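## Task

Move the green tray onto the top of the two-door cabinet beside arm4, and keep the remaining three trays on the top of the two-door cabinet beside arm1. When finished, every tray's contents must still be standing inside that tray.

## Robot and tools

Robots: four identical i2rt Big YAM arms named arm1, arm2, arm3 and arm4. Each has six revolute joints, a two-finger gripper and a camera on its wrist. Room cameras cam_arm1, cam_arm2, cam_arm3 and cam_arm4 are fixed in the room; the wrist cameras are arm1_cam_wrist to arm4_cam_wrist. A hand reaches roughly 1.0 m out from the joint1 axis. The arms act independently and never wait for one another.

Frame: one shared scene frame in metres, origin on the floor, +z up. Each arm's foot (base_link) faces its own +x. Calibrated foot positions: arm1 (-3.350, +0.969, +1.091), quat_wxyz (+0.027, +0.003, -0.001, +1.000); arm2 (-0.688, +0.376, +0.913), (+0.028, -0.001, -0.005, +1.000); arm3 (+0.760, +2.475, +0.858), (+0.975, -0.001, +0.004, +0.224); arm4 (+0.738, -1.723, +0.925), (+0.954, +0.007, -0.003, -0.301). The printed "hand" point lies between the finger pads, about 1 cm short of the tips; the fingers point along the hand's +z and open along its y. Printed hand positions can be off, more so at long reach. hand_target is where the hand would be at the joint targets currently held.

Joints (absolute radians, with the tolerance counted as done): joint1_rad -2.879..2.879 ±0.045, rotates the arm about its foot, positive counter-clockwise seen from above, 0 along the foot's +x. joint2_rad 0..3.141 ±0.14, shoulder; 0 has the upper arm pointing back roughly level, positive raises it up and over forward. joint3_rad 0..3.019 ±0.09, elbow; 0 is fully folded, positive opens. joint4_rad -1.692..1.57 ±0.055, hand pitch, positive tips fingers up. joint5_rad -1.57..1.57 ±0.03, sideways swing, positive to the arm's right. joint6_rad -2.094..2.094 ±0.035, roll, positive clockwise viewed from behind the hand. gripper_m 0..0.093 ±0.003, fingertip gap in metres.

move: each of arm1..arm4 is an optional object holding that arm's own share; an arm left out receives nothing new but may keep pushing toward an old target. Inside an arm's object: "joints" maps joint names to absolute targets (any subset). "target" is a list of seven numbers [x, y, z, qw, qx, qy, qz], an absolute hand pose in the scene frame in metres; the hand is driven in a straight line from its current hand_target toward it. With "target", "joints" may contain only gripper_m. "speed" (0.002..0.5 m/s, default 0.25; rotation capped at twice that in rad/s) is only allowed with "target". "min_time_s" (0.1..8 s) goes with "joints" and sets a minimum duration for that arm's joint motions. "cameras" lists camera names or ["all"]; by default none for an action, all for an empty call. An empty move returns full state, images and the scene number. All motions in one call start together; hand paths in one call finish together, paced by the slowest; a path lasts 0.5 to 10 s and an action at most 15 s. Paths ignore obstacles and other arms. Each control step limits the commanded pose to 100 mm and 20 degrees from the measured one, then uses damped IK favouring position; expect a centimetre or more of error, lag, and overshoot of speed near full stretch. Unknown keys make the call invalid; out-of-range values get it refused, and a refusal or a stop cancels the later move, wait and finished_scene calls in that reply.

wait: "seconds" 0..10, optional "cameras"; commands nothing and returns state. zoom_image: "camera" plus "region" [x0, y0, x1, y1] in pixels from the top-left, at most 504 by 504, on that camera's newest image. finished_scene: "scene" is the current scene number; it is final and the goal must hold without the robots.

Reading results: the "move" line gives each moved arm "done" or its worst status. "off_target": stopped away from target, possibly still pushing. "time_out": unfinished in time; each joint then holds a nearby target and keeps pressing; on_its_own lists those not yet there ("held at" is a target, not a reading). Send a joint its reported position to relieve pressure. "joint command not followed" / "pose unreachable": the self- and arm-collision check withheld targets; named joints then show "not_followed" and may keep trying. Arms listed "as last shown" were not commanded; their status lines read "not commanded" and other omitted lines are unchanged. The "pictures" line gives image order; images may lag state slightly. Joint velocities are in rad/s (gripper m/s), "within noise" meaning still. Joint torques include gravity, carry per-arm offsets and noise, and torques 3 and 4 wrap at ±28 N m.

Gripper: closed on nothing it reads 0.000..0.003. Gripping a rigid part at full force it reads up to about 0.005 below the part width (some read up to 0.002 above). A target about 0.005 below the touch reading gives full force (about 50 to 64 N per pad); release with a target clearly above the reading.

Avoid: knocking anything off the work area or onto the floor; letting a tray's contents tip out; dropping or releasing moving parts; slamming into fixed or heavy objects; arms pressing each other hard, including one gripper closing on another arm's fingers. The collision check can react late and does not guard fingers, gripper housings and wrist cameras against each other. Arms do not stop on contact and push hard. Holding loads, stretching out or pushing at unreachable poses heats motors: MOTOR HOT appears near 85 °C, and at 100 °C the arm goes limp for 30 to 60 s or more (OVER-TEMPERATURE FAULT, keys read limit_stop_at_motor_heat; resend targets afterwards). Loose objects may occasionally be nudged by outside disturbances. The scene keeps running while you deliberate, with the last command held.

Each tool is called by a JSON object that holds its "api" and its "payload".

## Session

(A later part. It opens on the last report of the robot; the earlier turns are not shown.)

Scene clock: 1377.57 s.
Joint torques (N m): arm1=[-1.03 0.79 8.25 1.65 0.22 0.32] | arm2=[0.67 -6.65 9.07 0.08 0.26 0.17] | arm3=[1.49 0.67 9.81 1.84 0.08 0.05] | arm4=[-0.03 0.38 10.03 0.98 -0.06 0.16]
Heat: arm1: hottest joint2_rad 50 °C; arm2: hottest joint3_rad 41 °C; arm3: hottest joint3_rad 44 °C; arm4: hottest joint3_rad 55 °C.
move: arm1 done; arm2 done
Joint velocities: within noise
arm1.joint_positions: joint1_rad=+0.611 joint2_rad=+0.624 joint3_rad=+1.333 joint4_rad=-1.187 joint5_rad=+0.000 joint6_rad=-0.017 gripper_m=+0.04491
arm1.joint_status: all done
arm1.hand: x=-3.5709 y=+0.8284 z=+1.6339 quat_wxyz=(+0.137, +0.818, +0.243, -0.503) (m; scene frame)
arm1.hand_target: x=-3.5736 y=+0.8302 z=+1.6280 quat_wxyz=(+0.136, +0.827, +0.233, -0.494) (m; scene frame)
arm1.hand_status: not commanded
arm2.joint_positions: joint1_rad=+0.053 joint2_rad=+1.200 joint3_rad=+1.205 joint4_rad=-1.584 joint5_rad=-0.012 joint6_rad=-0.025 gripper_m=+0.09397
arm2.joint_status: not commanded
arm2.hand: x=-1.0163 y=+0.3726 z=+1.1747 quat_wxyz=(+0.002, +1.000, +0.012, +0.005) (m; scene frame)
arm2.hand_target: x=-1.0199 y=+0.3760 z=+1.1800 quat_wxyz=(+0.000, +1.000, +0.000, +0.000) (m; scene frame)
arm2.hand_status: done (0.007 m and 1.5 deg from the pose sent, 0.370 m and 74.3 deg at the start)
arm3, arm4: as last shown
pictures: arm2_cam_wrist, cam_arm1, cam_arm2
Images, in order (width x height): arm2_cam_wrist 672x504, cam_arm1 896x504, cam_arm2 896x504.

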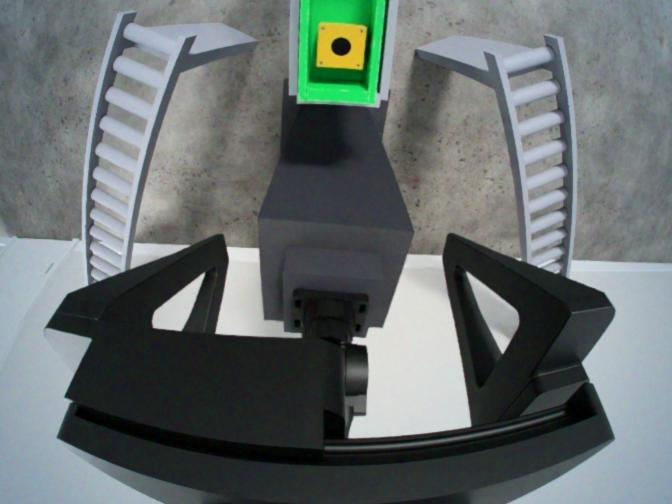

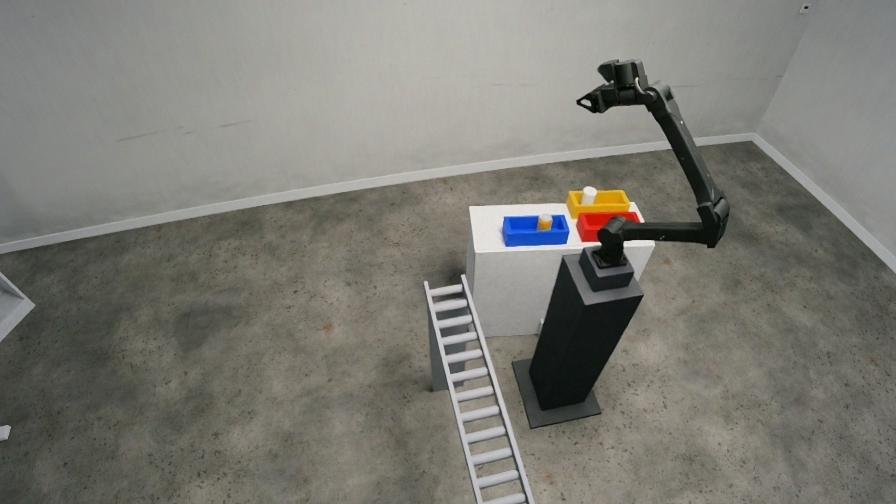

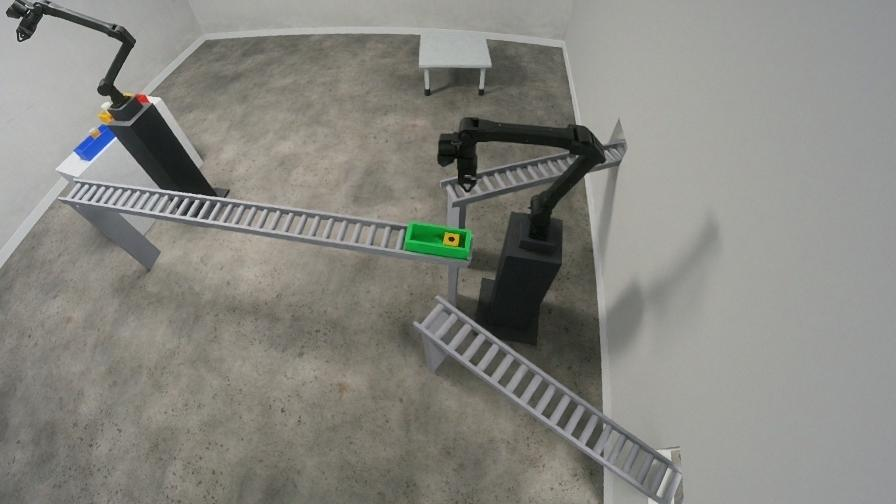

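{"api": "move", "payload": {"arm2": {"target": [-1.13, 0.427, 0.98, 0.0, 1.0, 0.0, 0.0], "speed": 0.25, "joints": {"gripper_m": 0.06}}, "cameras": ["arm2_cam_wrist", "cam_arm2"]}}

{"api": "zoom_image", "payload": {"camera": "cam_arm2", "region": [390, 130, 590, 340]}}

Scene clock: 1457.07 s.
Joint torques (N m): arm1=[-1.14 0.67 8.27 1.66 0.22 0.32] | arm2=[0.79 -13.04 8.68 0.77 0.22 -0.1] | arm3=[1.38 0.73 9.81 1.83 0.08 0.05] | arm4=[-0.32 0.85 9.96 0.96 -0.04 0.13]
Heat: arm1: hottest joint2_rad 40 °C; arm2: hottest joint3_rad 42 °C; arm3: hottest joint3_rad 45 °C; arm4: hottest joint3_rad 55 °C.
move: arm2 off_target
Joint velocities: within noise
arm1, arm3, arm4: as last shown
arm2.joint_positions: joint1_rad=-0.055 joint2_rad=+1.629 joint3_rad=+1.090 joint4_rad=-1.064 joint5_rad=-0.011 joint6_rad=-0.104 gripper_m=+0.06013
arm2.joint_status: all done
arm2.hand: x=-1.1174 y=+0.4214 z=+0.9739 quat_wxyz=(+0.003, +1.000, -0.003, +0.016) (m; scene frame)
arm2.hand_target: x=-1.1297 y=+0.4270 z=+0.9802 quat_wxyz=(+0.000, +1.000, +0.000, +0.000) (m; scene frame)
arm2.hand_status: off_target (0.015 m and 1.9 deg from the pose sent, 0.232 m and 1.5 deg at the start)
pictures: arm2_cam_wrist, cam_arm2
Images, in order (width x height): arm2_cam_wrist 672x504, cam_arm2 896x504.

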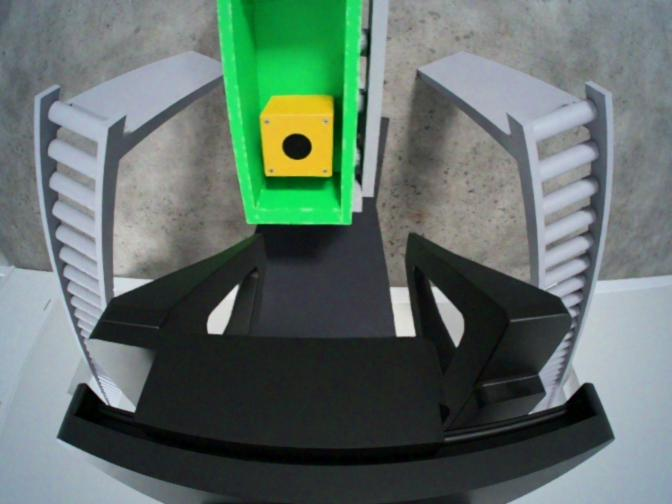

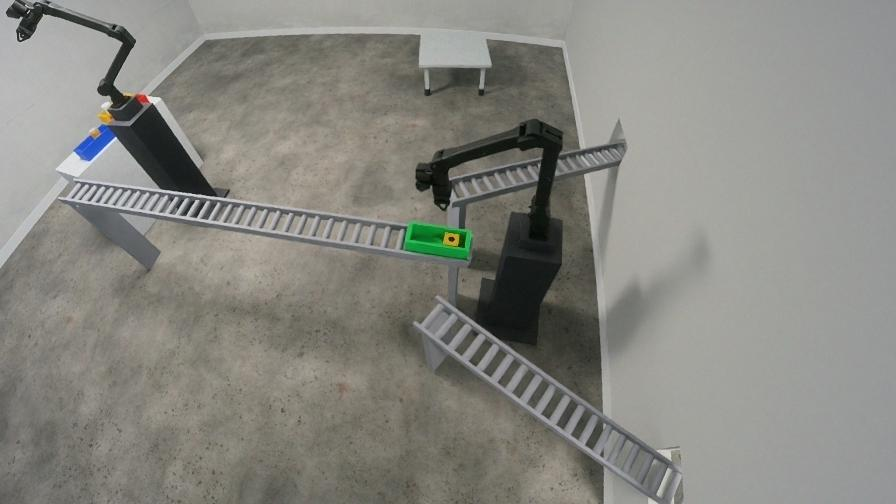

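Scaled by 2.400 from the camera's 896x504 image, which has a finer 1280x720 frame.

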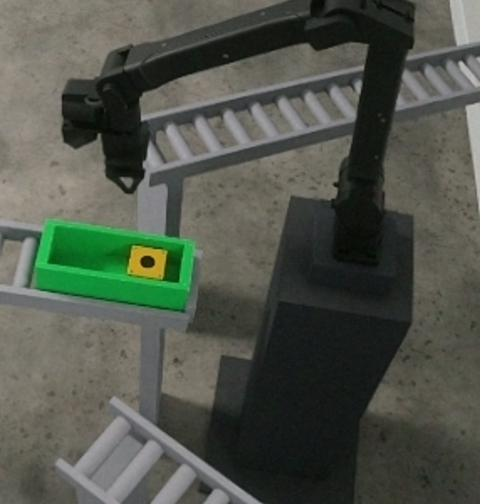

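{"api": "move", "payload": {"arm2": {"target": [-1.165, 0.438, 0.865, 0.0, 1.0, 0.0, 0.0], "speed": 0.2}, "cameras": ["arm2_cam_wrist", "cam_arm2"]}}

{"api": "zoom_image", "payload": {"camera": "cam_arm2", "region": [390, 180, 500, 280]}}

Scene clock: 1508.23 s.
Joint torques (N m): arm1=[-0.91 0.73 8.29 1.69 0.22 0.31] | arm2=[0.15 -15.38 8.28 0.46 0.19 -0.11] | arm3=[1.44 0.67 9.8 1.83 0.08 0.05] | arm4=[-0.21 0.67 10.02 0.84 -0.04 0.11]
Heat: arm1: hottest joint2_rad 38 °C; arm2: hottest joint3_rad 42 °C; arm3: hottest joint3_rad 45 °C; arm4: hottest joint3_rad 55 °C.
move: arm2 off_target
Joint velocities: within noise
arm1, arm3, arm4: as last shown
arm2.joint_positions: joint1_rad=-0.066 joint2_rad=+1.893 joint3_rad=+1.090 joint4_rad=-0.807 joint5_rad=-0.011 joint6_rad=-0.116 gripper_m=+0.06013
arm2.joint_status: not commanded
arm2.hand: x=-1.1466 y=+0.4307 z=+0.8589 quat_wxyz=(+0.003, +1.000, -0.003, +0.020) (m; scene frame)
arm2.hand_target: x=-1.1644 y=+0.4380 z=+0.8654 quat_wxyz=(+0.000, +1.000, +0.000, +0.000) (m; scene frame)
arm2.hand_status: off_target (0.021 m and 2.3 deg from the pose sent, 0.120 m and 1.9 deg at the start)
pictures: arm2_cam_wrist, cam_arm2
Images, in order (width x height): arm2_cam_wrist 672x504, cam_arm2 896x504.

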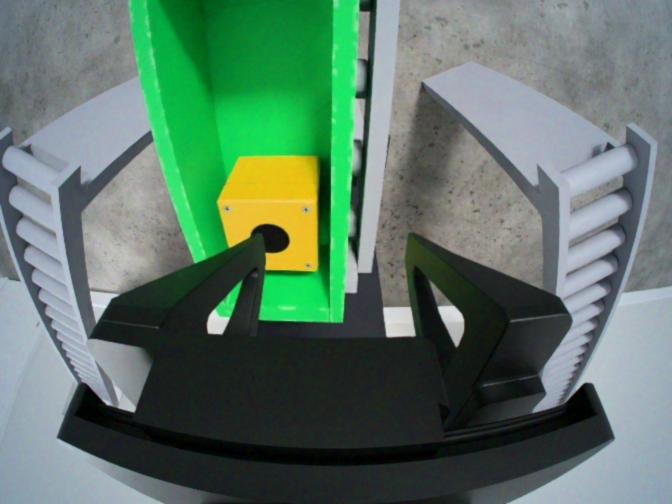

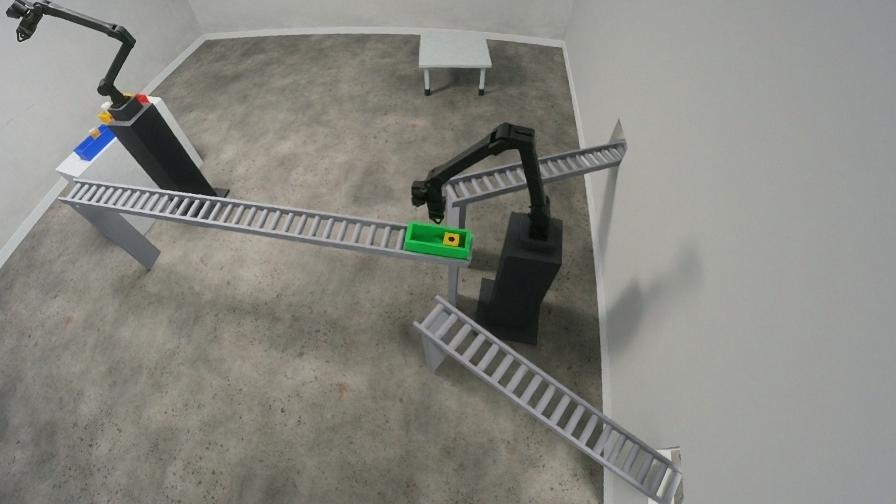

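Scaled by 4.582 from the camera's 896x504 image, which has a finer 1280x720 frame.

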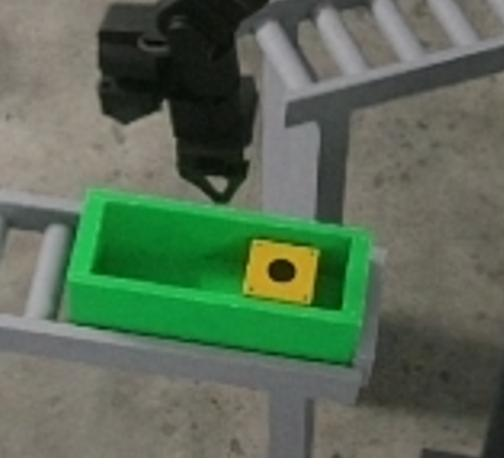

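{"api": "move", "payload": {"arm2": {"target": [-1.180, 0.441, 0.865, 0.0, 1.0, 0.0, 0.0], "speed": 0.15}}}

{"api": "move", "payload": {"arm2": {"target": [-1.180, 0.441, 0.802, 0.0, 1.0, 0.0, 0.0], "speed": 0.12}, "cameras": ["arm2_cam_wrist", "cam_arm2"]}}

{"api": "zoom_image", "payload": {"camera": "cam_arm2", "region": [390, 180, 500, 280]}}

Scene clock: 1581.00 s.
Joint torques (N m): arm1=[-1.03 0.85 8.23 1.62 0.23 0.32] | arm2=[0.38 -14.56 8.55 -0.13 0.17 -0.09] | arm3=[1.26 0.67 9.84 1.83 0.08 0.05] | arm4=[-0.38 0.73 10.06 0.98 -0.07 0.12]
Heat: arm1: hottest joint2_rad 36 °C; arm2: hottest joint3_rad 41 °C; arm3: hottest joint3_rad 45 °C; arm4: hottest joint3_rad 56 °C.
move: arm2 off_target
Joint velocities: within noise
arm1, arm4: as last shown
arm2.joint_positions: joint1_rad=-0.067 joint2_rad=+1.913 joint3_rad=+1.137 joint4_rad=-0.807 joint5_rad=-0.011 joint6_rad=-0.118 gripper_m=+0.06013
arm2.joint_status: not commanded
arm2.hand: x=-1.1669 y=+0.4340 z=+0.8619 quat_wxyz=(+0.002, +1.000, -0.002, +0.007) (m; scene frame)
arm2.hand_target: x=-1.1795 y=+0.4410 z=+0.8651 quat_wxyz=(+0.000, +1.000, +0.000, +0.000) (m; scene frame)
arm2.hand_status: off_target (0.015 m and 0.8 deg from the pose sent, 0.035 m and 2.3 deg at the start)
arm3.joint_positions: joint1_rad=-0.464 joint2_rad=+0.621 joint3_rad=+1.351 joint4_rad=-1.179 joint5_rad=+0.120 joint6_rad=+0.657 gripper_m=+0.09396
arm3.joint_status: not commanded
arm3.hand: x=+1.0245 y=+2.4525 z=+1.4105 quat_wxyz=(-0.518, -0.307, -0.790, -0.118) (m; scene frame)
arm3.hand_target: x=+1.0214 y=+2.4526 z=+1.4256 quat_wxyz=(-0.531, -0.305, -0.781, -0.122) (m; scene frame)
arm3.hand_status: not commanded
pictures: none

Scene clock: 1582.27 s.
Joint torques (N m): arm1=[-0.91 0.79 8.25 1.68 0.23 0.32] | arm2=[0.73 -16.32 6.75 0.59 0.19 -0.07] | arm3=[1.38 0.67 9.84 1.83 0.08 0.06] | arm4=[-0.32 0.62 10.06 0.91 -0.05 0.13]
Heat: arm1: hottest joint2_rad 36 °C; arm2: hottest joint3_rad 41 °C; arm3: hottest joint3_rad 45 °C; arm4: hottest joint3_rad 56 °C.
move: arm2 off_target
Joint velocities: within noise
arm1, arm3, arm4: as last shown
arm2.joint_positions: joint1_rad=-0.067 joint2_rad=+2.042 joint3_rad=+1.137 joint4_rad=-0.687 joint5_rad=-0.011 joint6_rad=-0.118 gripper_m=+0.06013
arm2.joint_status: not commanded
arm2.hand: x=-1.1692 y=+0.4349 z=+0.8018 quat_wxyz=(+0.002, +1.000, -0.002, +0.011) (m; scene frame)
arm2.hand_target: x=-1.1797 y=+0.4410 z=+0.8022 quat_wxyz=(+0.000, +1.000, +0.000, +0.000) (m; scene frame)
arm2.hand_status: off_target (0.012 m and 1.3 deg from the pose sent, 0.062 m and 0.8 deg at the start)
pictures: arm2_cam_wrist, cam_arm2
Images, in order (width x height): arm2_cam_wrist 672x504, cam_arm2 896x504.

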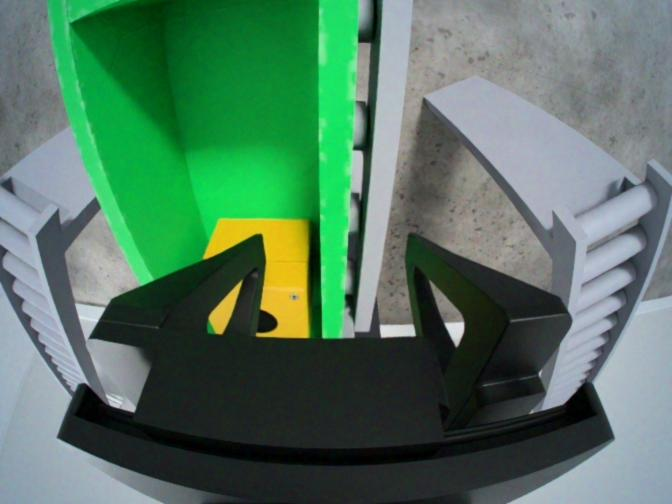

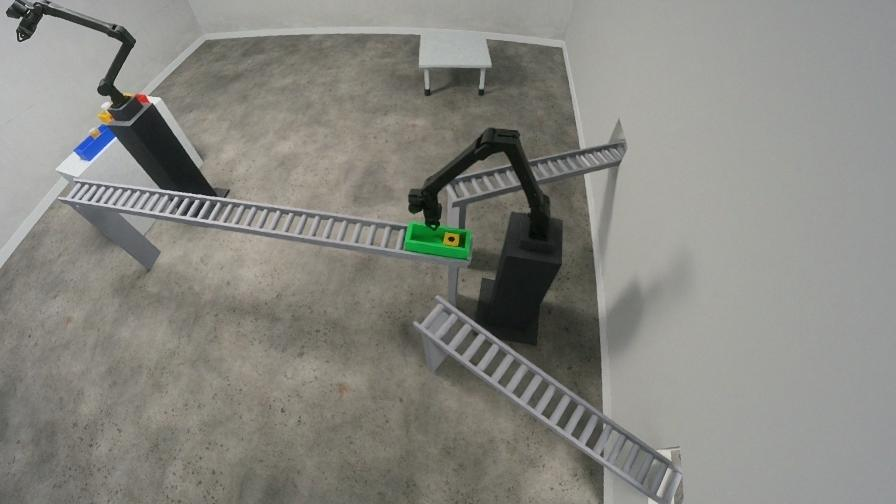

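Scaled by 4.582 from the camera's 896x504 image, which has a finer 1280x720 frame.

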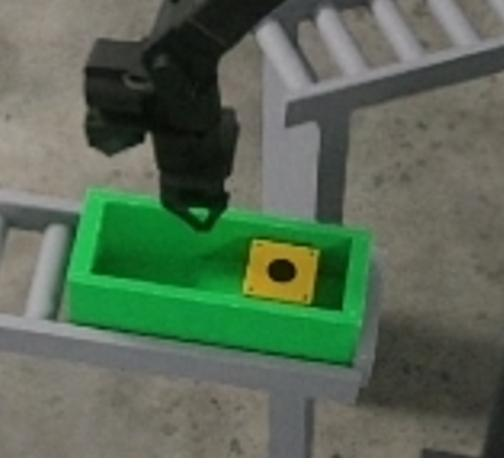

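{"api": "move", "payload": {"arm2": {"target": [-1.180, 0.440, 0.790, 0.0, 1.0, 0.0, 0.0], "speed": 0.1}}}

{"api": "move", "payload": {"arm2": {"joints": {"gripper_m": 0.003}}, "cameras": ["arm2_cam_wrist", "cam_arm2"]}}

{"api": "zoom_image", "payload": {"camera": "cam_arm2", "region": [390, 180, 500, 280]}}

Scene clock: 1604.97 s.
Joint torques (N m): arm1=[-0.79 0.91 8.31 1.69 0.23 0.31] | arm2=[0.15 -15.03 6.42 0.66 0.23 -0.05] | arm3=[1.38 0.62 9.84 1.83 0.07 0.06] | arm4=[-0.32 0.73 10 0.94 -0.03 0.12]
Heat: arm1: hottest joint2_rad 36 °C; arm2: hottest joint3_rad 40 °C; arm3: hottest joint3_rad 45 °C; arm4: hottest joint3_rad 56 °C.
move: arm2 off_target
Joint velocities: within noise
arm1, arm3: as last shown
arm2.joint_positions: joint1_rad=-0.067 joint2_rad=+2.064 joint3_rad=+1.137 joint4_rad=-0.662 joint5_rad=-0.011 joint6_rad=-0.118 gripper_m=+0.06013
arm2.joint_status: not commanded
arm2.hand: x=-1.1702 y=+0.4351 z=+0.7916 quat_wxyz=(+0.002, +1.000, -0.002, +0.009) (m; scene frame)
arm2.hand_target: x=-1.1797 y=+0.4400 z=+0.7901 quat_wxyz=(+0.000, +1.000, +0.000, +0.000) (m; scene frame)
arm2.hand_status: off_target (0.011 m and 1.1 deg from the pose sent, 0.017 m and 1.3 deg at the start)
arm4.joint_positions: joint1_rad=+1.091 joint2_rad=+0.646 joint3_rad=+1.388 joint4_rad=-1.337 joint5_rad=+0.003 joint6_rad=-0.009 gripper_m=+0.09396
arm4.joint_status: not commanded
arm4.hand: x=+0.9530 y=-1.6154 z=+1.4600 quat_wxyz=(-0.461, +0.211, -0.855, -0.112) (m; scene frame)
arm4.hand_target: x=+0.9474 y=-1.6152 z=+1.4682 quat_wxyz=(-0.464, +0.211, -0.852, -0.118) (m; scene frame)
arm4.hand_status: not commanded
pictures: none

Scene clock: 1605.63 s.
Joint torques (N m): arm1=[-1.14 0.67 8.24 1.65 0.21 0.32] | arm2=[0.62 -14.8 6.58 0.58 0.2 -0.1] | arm3=[1.38 0.67 9.84 1.83 0.08 0.05] | arm4=[-0.44 0.73 10.03 1.02 -0.05 0.13]
Heat: arm1: hottest joint2_rad 36 °C; arm2: hottest joint3_rad 40 °C; arm3: hottest joint3_rad 45 °C; arm4: hottest joint3_rad 56 °C.
move: arm2 off_target
Joint velocities: within noise
arm1, arm3, arm4: as last shown
arm2.joint_positions: joint1_rad=-0.067 joint2_rad=+2.064 joint3_rad=+1.137 joint4_rad=-0.662 joint5_rad=-0.011 joint6_rad=-0.118 gripper_m=+0.01072
arm2.joint_status: gripper_m off_target (ended at +0.01075, target +0.00300)
arm2.hand: x=-1.1702 y=+0.4351 z=+0.7916 quat_wxyz=(+0.002, +1.000, -0.002, +0.009) (m; scene frame)
arm2.hand_target: x=-1.1797 y=+0.4400 z=+0.7901 quat_wxyz=(+0.000, +1.000, +0.000, +0.000) (m; scene frame)
arm2.hand_status: not commanded
pictures: arm2_cam_wrist, cam_arm2
Images, in order (width x height): arm2_cam_wrist 672x504, cam_arm2 896x504.

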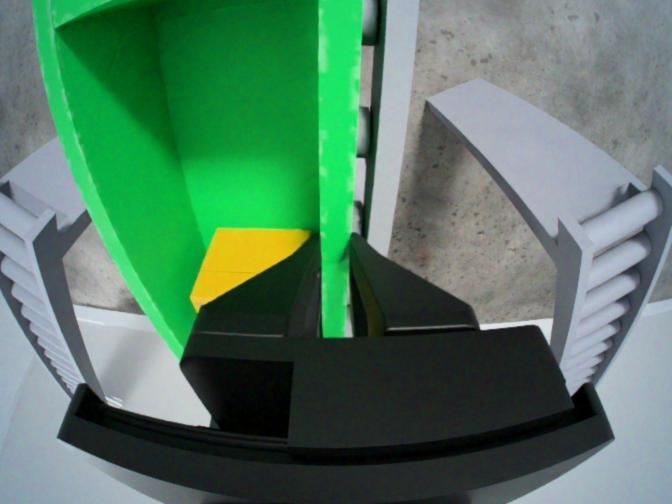

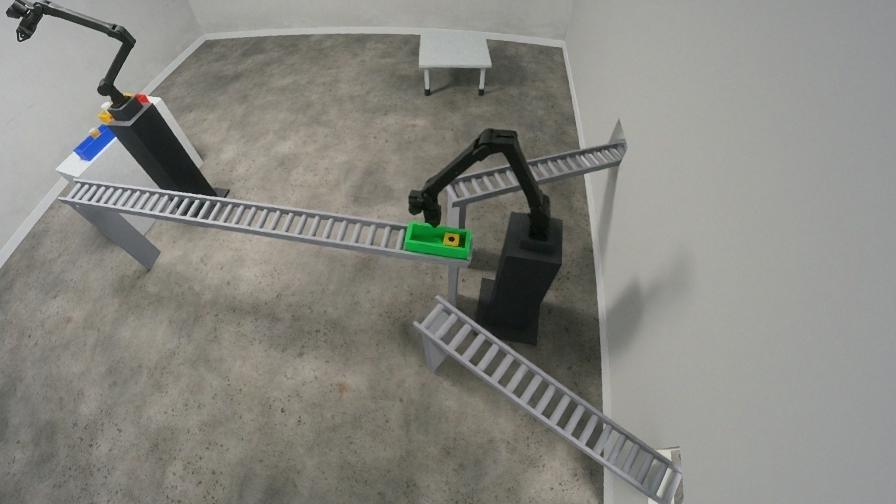

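Scaled by 4.582 from the camera's 896x504 image, which has a finer 1280x720 frame.

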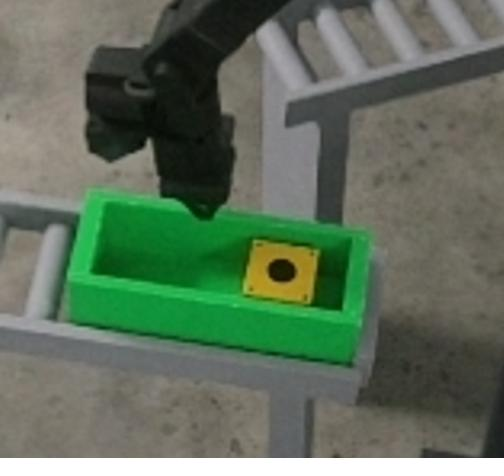

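{"api": "move", "payload": {"arm2": {"target": [-1.183, 0.442, 0.90, 0.0, 1.0, 0.0, 0.0], "speed": 0.1, "joints": {"gripper_m": 0.003}}}}

{"api": "move", "payload": {"arm2": {"target": [-1.15, 0.440, 1.06, 0.0, 1.0, 0.0, 0.0], "speed": 0.15, "joints": {"gripper_m": 0.003}}, "cameras": ["arm2_cam_wrist", "cam_arm2"]}}

{"api": "zoom_image", "payload": {"camera": "cam_arm2", "region": [380, 120, 580, 300]}}

Scene clock: 1686.43 s.
Joint torques (N m): arm1=[-1.08 0.73 8.25 1.65 0.22 0.31] | arm2=[0.56 -19.72 9.72 -0.54 -0.02 -0.07] | arm3=[1.49 0.79 9.84 1.84 0.08 0.05] | arm4=[-0.38 0.56 10.03 0.91 -0.06 0.15]
Heat: arm1: hottest joint3_rad 36 °C; arm2: hottest joint3_rad 38 °C; arm3: hottest joint3_rad 45 °C; arm4: hottest joint3_rad 56 °C.
move: arm2 off_target
Joint velocities: within noise
arm1, arm3, arm4: as last shown
arm2.joint_positions: joint1_rad=-0.069 joint2_rad=+1.918 joint3_rad=+1.150 joint4_rad=-0.885 joint5_rad=-0.005 joint6_rad=-0.123 gripper_m=+0.01072
arm2.joint_status: gripper_m off_target (ended at +0.01072, target +0.00300)
arm2.hand: x=-1.1534 y=+0.4343 z=+0.8640 quat_wxyz=(+0.003, +0.999, -0.001, +0.041) (m; scene frame)
arm2.hand_target: x=-1.1812 y=+0.4419 z=+0.9001 quat_wxyz=(-0.001, +1.000, +0.000, +0.000) (m; scene frame)
arm2.hand_status: off_target (0.047 m and 4.8 deg from the pose sent, 0.109 m and 1.1 deg at the start)
pictures: none

Scene clock: 1688.43 s.
Joint torques (N m): arm1=[-0.85 0.67 8.27 1.69 0.21 0.32] | arm2=[-0.09 -16.67 12.15 -0.51 -0.02 -0.12] | arm3=[1.38 0.67 9.85 1.8 0.08 0.05] | arm4=[-0.09 0.67 10.03 0.9 -0.05 0.15]
Heat: arm1: hottest joint3_rad 36 °C; arm2: hottest joint3_rad 39 °C; arm3: hottest joint3_rad 45 °C; arm4: hottest joint3_rad 56 °C.
move: arm2 off_target
Joint velocities: within noise
arm1.joint_positions: joint1_rad=+0.611 joint2_rad=+0.624 joint3_rad=+1.333 joint4_rad=-1.187 joint5_rad=+0.000 joint6_rad=-0.017 gripper_m=+0.04491
arm1.joint_status: not commanded
arm1.hand: x=-3.5709 y=+0.8284 z=+1.6339 quat_wxyz=(+0.137, +0.818, +0.243, -0.503) (m; scene frame)
arm1.hand_target: x=-3.5736 y=+0.8302 z=+1.6280 quat_wxyz=(+0.136, +0.827, +0.233, -0.494) (m; scene frame)
arm1.hand_status: not commanded
arm2.joint_positions: joint1_rad=-0.077 joint2_rad=+1.636 joint3_rad=+1.232 joint4_rad=-1.254 joint5_rad=-0.004 joint6_rad=-0.124 gripper_m=+0.01072
arm2.joint_status: gripper_m off_target (ended at +0.01072, target +0.00300)
arm2.hand: x=-1.1284 y=+0.4332 z=+1.0201 quat_wxyz=(+0.003, +0.999, -0.004, +0.043) (m; scene frame)
arm2.hand_target: x=-1.1478 y=+0.4398 z=+1.0600 quat_wxyz=(-0.001, +1.000, +0.000, +0.000) (m; scene frame)
arm2.hand_status: off_target (0.046 m and 5.0 deg from the pose sent, 0.196 m and 4.7 deg at the start)
arm3, arm4: as last shown
pictures: arm2_cam_wrist, cam_arm2
Images, in order (width x height): arm2_cam_wrist 672x504, cam_arm2 896x504.

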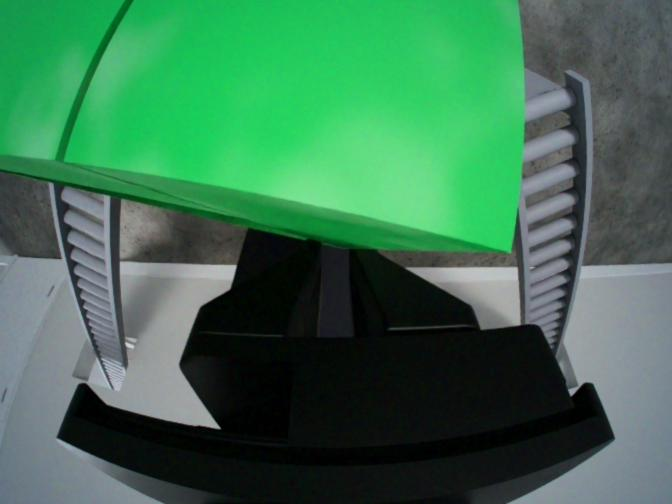

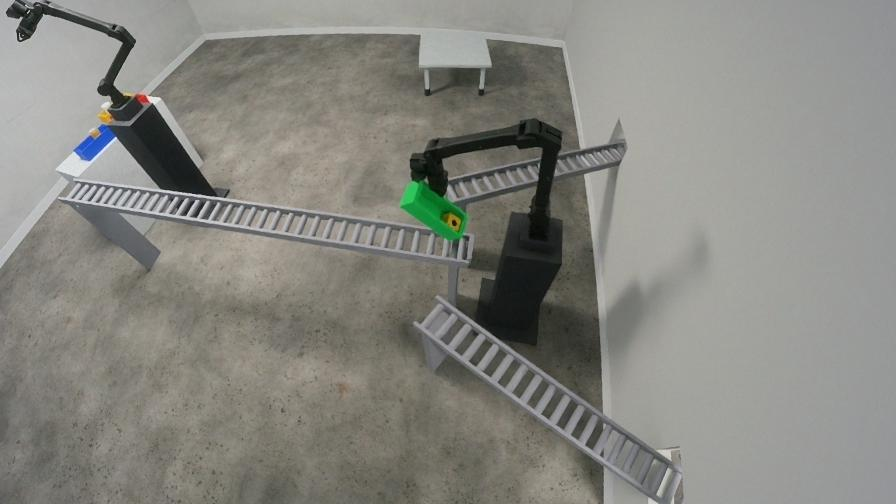

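Scaled by 2.520 from the camera's 896x504 image, which has a finer 1280x720 frame.

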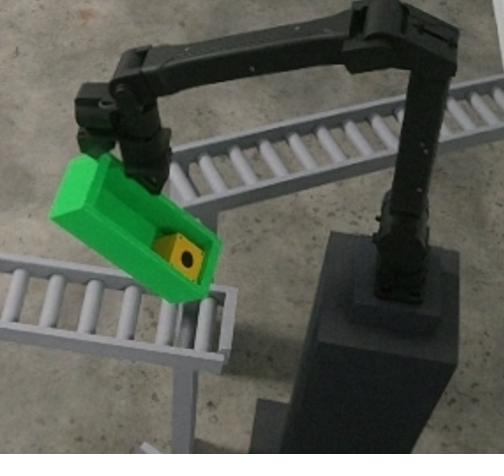

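{"api": "move", "payload": {"arm2": {"target": [-1.225, 0.441, 0.93, 0.0, 1.0, 0.0, 0.0], "speed": 0.12, "joints": {"gripper_m": 0.003}}, "cameras": ["arm2_cam_wrist", "cam_arm2"]}}

{"api": "zoom_image", "payload": {"camera": "cam_arm2", "region": [380, 150, 520, 280]}}

Scene clock: 1740.43 s.
Joint torques (N m): arm1=[-0.73 0.73 8.24 1.7 0.23 0.32] | arm2=[0.79 -17.44 10.56 0.5 -0.02 0.03] | arm3=[1.26 0.79 9.84 1.83 0.08 0.06] | arm4=[-0.21 0.44 10.11 0.9 -0.03 0.14]
Heat: arm1: hottest joint2_rad 35 °C; arm2: hottest joint3_rad 47 °C; arm3: hottest joint3_rad 45 °C; arm4: hottest joint3_rad 57 °C.
move: arm2 off_target
Joint velocities: within noise
arm1, arm3, arm4: as last shown
arm2.joint_positions: joint1_rad=-0.074 joint2_rad=+1.918 joint3_rad=+1.312 joint4_rad=-1.033 joint5_rad=-0.006 joint6_rad=-0.124 gripper_m=+0.01072
arm2.joint_status: gripper_m off_target (ended at +0.01072, target +0.00300)
arm2.hand: x=-1.1955 y=+0.4415 z=+0.9119 quat_wxyz=(+0.003, +0.999, -0.003, +0.034) (m; scene frame)
arm2.hand_target: x=-1.2235 y=+0.4407 z=+0.9310 quat_wxyz=(+0.000, +1.000, +0.000, +0.000) (m; scene frame)
arm2.hand_status: off_target (0.035 m and 3.9 deg from the pose sent, 0.132 m and 5.0 deg at the start)
pictures: arm2_cam_wrist, cam_arm2
Images, in order (width x height): arm2_cam_wrist 672x504, cam_arm2 896x504.

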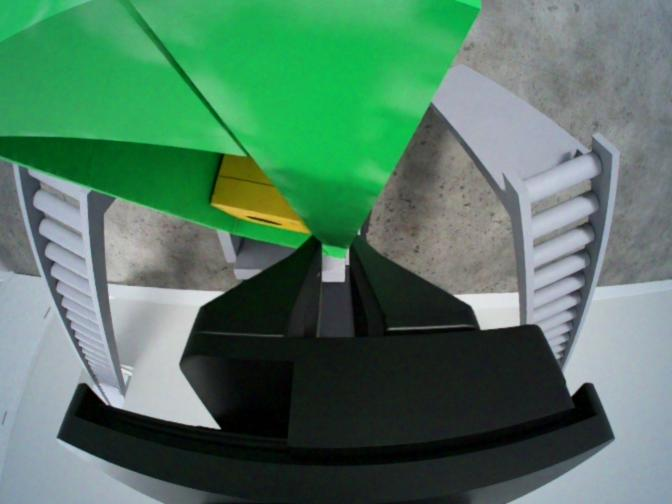

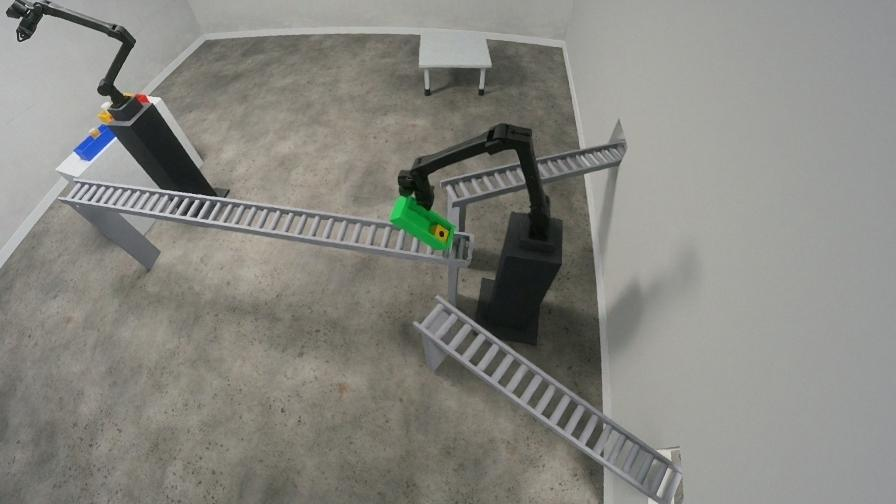

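Scaled by 3.600 from the camera's 896x504 image, which has a finer 1280x720 frame.

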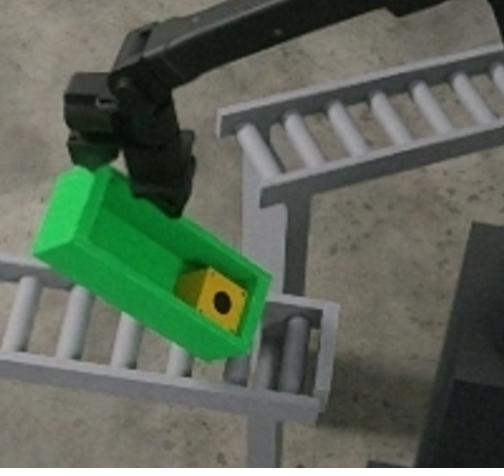

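{"api": "move", "payload": {"arm2": {"target": [-1.225, 0.441, 0.865, 0.0, 1.0, 0.0, 0.0], "speed": 0.08, "joints": {"gripper_m": 0.003}}, "cameras": ["arm2_cam_wrist", "cam_arm2"]}}

{"api": "zoom_image", "payload": {"camera": "cam_arm2", "region": [380, 150, 520, 280]}}

Scene clock: 1752.33 s.
Joint torques (N m): arm1=[-1.03 0.67 8.27 1.68 0.23 0.32] | arm2=[1.26 -16.56 7.36 0.68 0.02 0.08] | arm3=[1.38 0.73 9.83 1.84 0.08 0.05] | arm4=[-0.21 0.62 10 0.92 -0.06 0.12]
Heat: arm1: hottest joint2_rad 35 °C; arm2: hottest joint3_rad 45 °C; arm3: hottest joint3_rad 45 °C; arm4: hottest joint3_rad 57 °C.
move: arm2 done
Joint velocities: within noise
arm1, arm3, arm4: as last shown
arm2.joint_positions: joint1_rad=-0.070 joint2_rad=+2.004 joint3_rad=+1.312 joint4_rad=-0.893 joint5_rad=-0.008 joint6_rad=-0.122 gripper_m=+0.00316
arm2.joint_status: all done
arm2.hand: x=-1.2172 y=+0.4421 z=+0.8673 quat_wxyz=(+0.000, +1.000, -0.002, +0.007) (m; scene frame)
arm2.hand_target: x=-1.2248 y=+0.4408 z=+0.8651 quat_wxyz=(+0.000, +1.000, +0.000, +0.000) (m; scene frame)
arm2.hand_status: done (0.008 m and 0.8 deg from the pose sent, 0.055 m and 3.9 deg at the start)
pictures: arm2_cam_wrist, cam_arm2
Images, in order (width x height): arm2_cam_wrist 672x504, cam_arm2 896x504.

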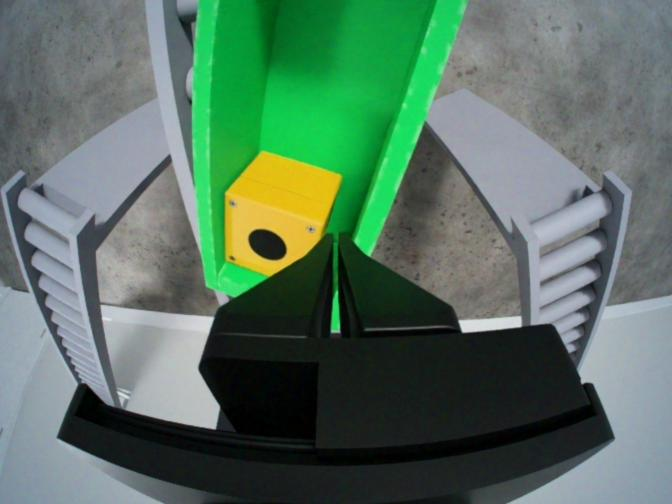

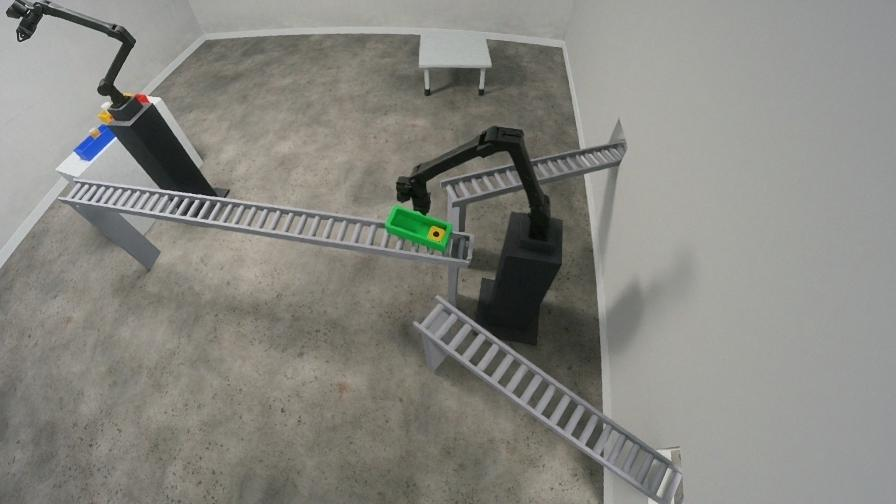

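Scaled by 3.600 from the camera's 896x504 image, which has a finer 1280x720 frame.

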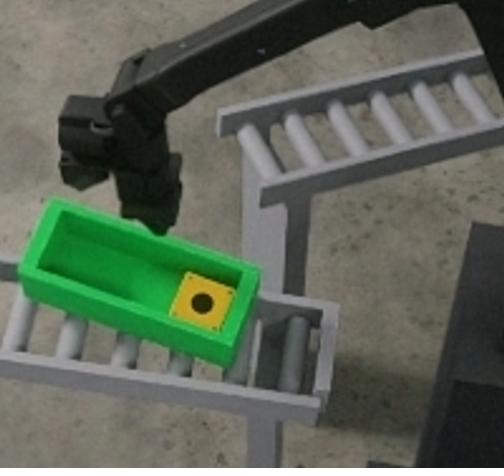

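{"api": "move", "payload": {"arm2": {"target": [-1.19, 0.430, 1.06, 0.0, 1.0, 0.0, 0.0], "speed": 0.2, "joints": {"gripper_m": 0.05}}, "cameras": ["arm2_cam_wrist", "cam_arm2"]}}

{"api": "zoom_image", "payload": {"camera": "arm2_cam_wrist", "region": [180, 0, 480, 260]}}

{"api": "zoom_image", "payload": {"camera": "cam_arm2", "region": [370, 190, 490, 280]}}

Scene clock: 1808.47 s.
Joint torques (N m): arm1=[-0.85 0.56 8.32 1.61 0.23 0.32] | arm2=[0.85 -16.44 10.74 -0.18 0.07 0.12] | arm3=[1.38 0.67 9.84 1.83 0.08 0.06] | arm4=[-0.44 0.56 9.95 0.91 -0.06 0.15]
Heat: arm1: hottest joint3_rad 35 °C; arm2: hottest joint3_rad 40 °C; arm3: hottest joint3_rad 45 °C; arm4: hottest joint3_rad 57 °C.
move: arm2 off_target
Joint velocities: within noise
arm1, arm4: as last shown
arm2.joint_positions: joint1_rad=-0.067 joint2_rad=+1.705 joint3_rad=+1.380 joint4_rad=-1.287 joint5_rad=-0.008 joint6_rad=-0.122 gripper_m=+0.04987
arm2.joint_status: all done
arm2.hand: x=-1.1765 y=+0.4338 z=+1.0402 quat_wxyz=(+0.002, +1.000, +0.000, +0.021) (m; scene frame)
arm2.hand_target: x=-1.1892 y=+0.4298 z=+1.0601 quat_wxyz=(+0.000, +1.000, +0.000, +0.000) (m; scene frame)
arm2.hand_status: off_target (0.024 m and 2.4 deg from the pose sent, 0.195 m and 0.8 deg at the start)
arm3.joint_positions: joint1_rad=-0.464 joint2_rad=+0.621 joint3_rad=+1.351 joint4_rad=-1.179 joint5_rad=+0.120 joint6_rad=+0.657 gripper_m=+0.09396
arm3.joint_status: not commanded
arm3.hand: x=+1.0245 y=+2.4525 z=+1.4105 quat_wxyz=(-0.518, -0.307, -0.790, -0.118) (m; scene frame)
arm3.hand_target: x=+1.0214 y=+2.4526 z=+1.4256 quat_wxyz=(-0.531, -0.305, -0.781, -0.122) (m; scene frame)
arm3.hand_status: not commanded
pictures: arm2_cam_wrist, cam_arm2
Images, in order (width x height): arm2_cam_wrist 672x504, cam_arm2 896x504.

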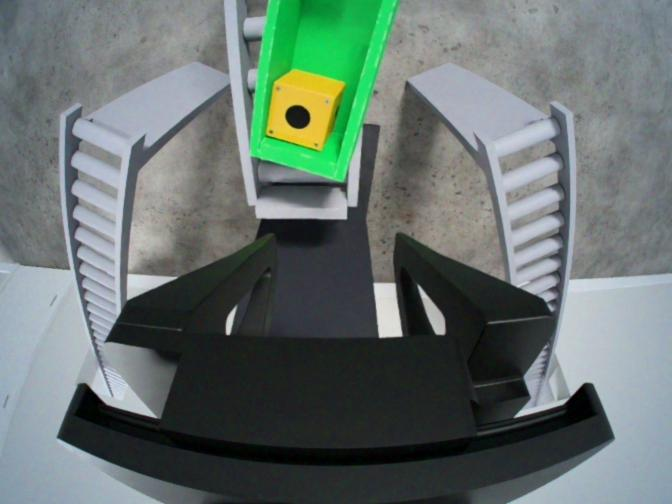

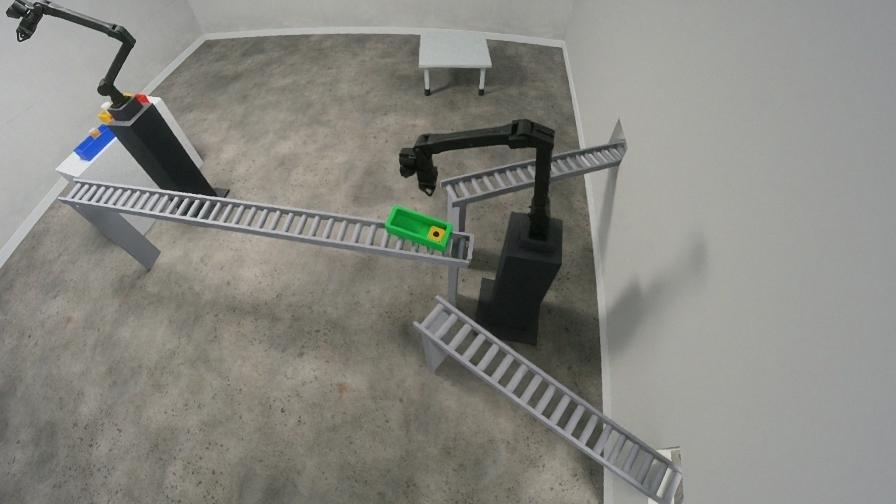

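Scaled by 1.680 from the camera's 672x504 image, which has a finer 960x720 frame.

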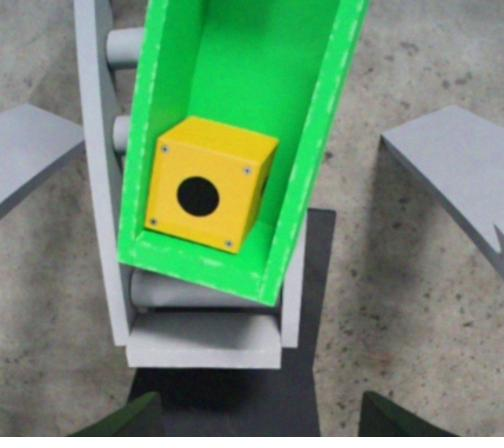

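Scaled by 4.200 from the camera's 896x504 image, which has a finer 1280x720 frame.

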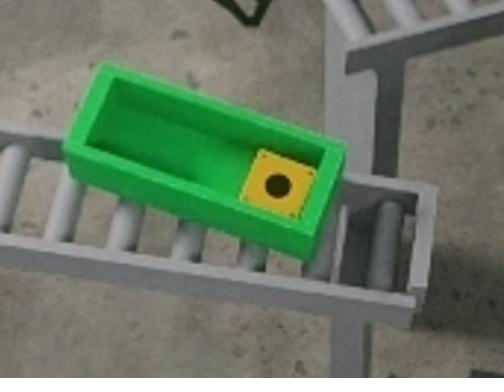

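{"api": "move", "payload": {"arm2": {"target": [-1.29, 0.415, 1.05, 0.0, 1.0, 0.0, 0.0], "speed": 0.2, "joints": {"gripper_m": 0.05}}, "cameras": ["arm2_cam_wrist", "cam_arm2"]}}

{"api": "zoom_image", "payload": {"camera": "arm2_cam_wrist", "region": [180, 0, 480, 260]}}

Scene clock: 1887.83 s.
Joint torques (N m): arm1=[-0.97 0.73 8.28 1.68 0.22 0.3] | arm2=[0.67 -18.32 11.6 -0.13 0.05 0.16] | arm3=[1.44 0.67 9.81 1.83 0.08 0.05] | arm4=[0.03 0.5 10.03 0.88 -0.05 0.14]
Heat: arm1: hottest joint3_rad 35 °C; arm2: hottest joint3_rad 42 °C; arm3: hottest joint3_rad 46 °C; arm4: hottest joint3_rad 57 °C.
move: arm2 off_target
Joint velocities: within noise
arm1, arm3, arm4: as last shown
arm2.joint_positions: joint1_rad=-0.017 joint2_rad=+1.946 joint3_rad=+1.722 joint4_rad=-1.372 joint5_rad=-0.008 joint6_rad=-0.083 gripper_m=+0.04987
arm2.joint_status: all done
arm2.hand: x=-1.2769 y=+0.4167 z=+1.0382 quat_wxyz=(+0.001, +1.000, +0.005, +0.013) (m; scene frame)
arm2.hand_target: x=-1.2894 y=+0.4150 z=+1.0500 quat_wxyz=(+0.000, +1.000, +0.000, +0.000) (m; scene frame)
arm2.hand_status: off_target (0.018 m and 1.6 deg from the pose sent, 0.115 m and 2.4 deg at the start)
pictures: arm2_cam_wrist, cam_arm2
Images, in order (width x height): arm2_cam_wrist 672x504, cam_arm2 896x504.

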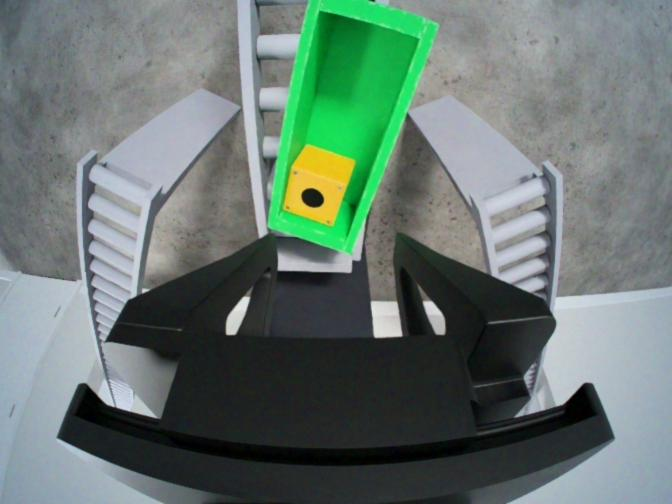

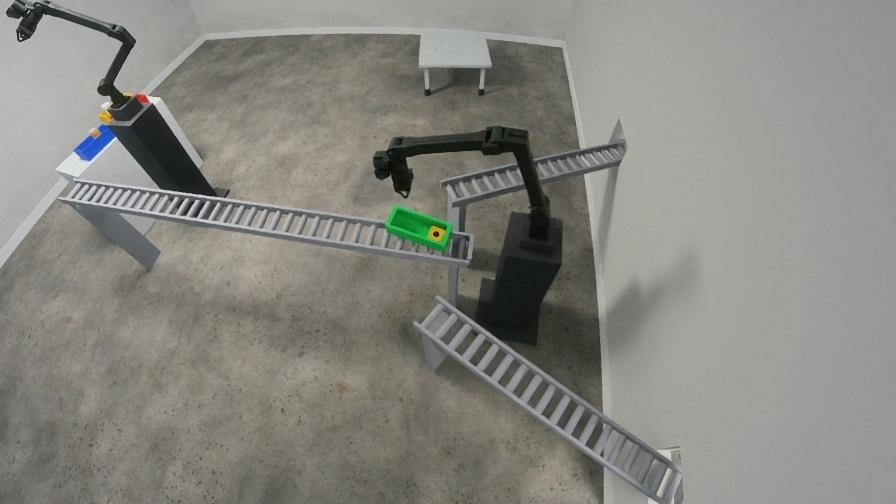

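Scaled by 1.680 from the camera's 672x504 image, which has a finer 960x720 frame.

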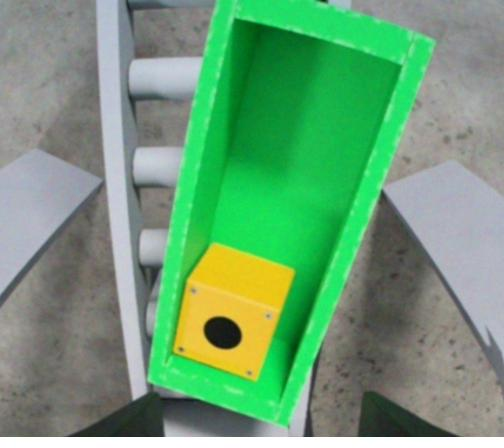

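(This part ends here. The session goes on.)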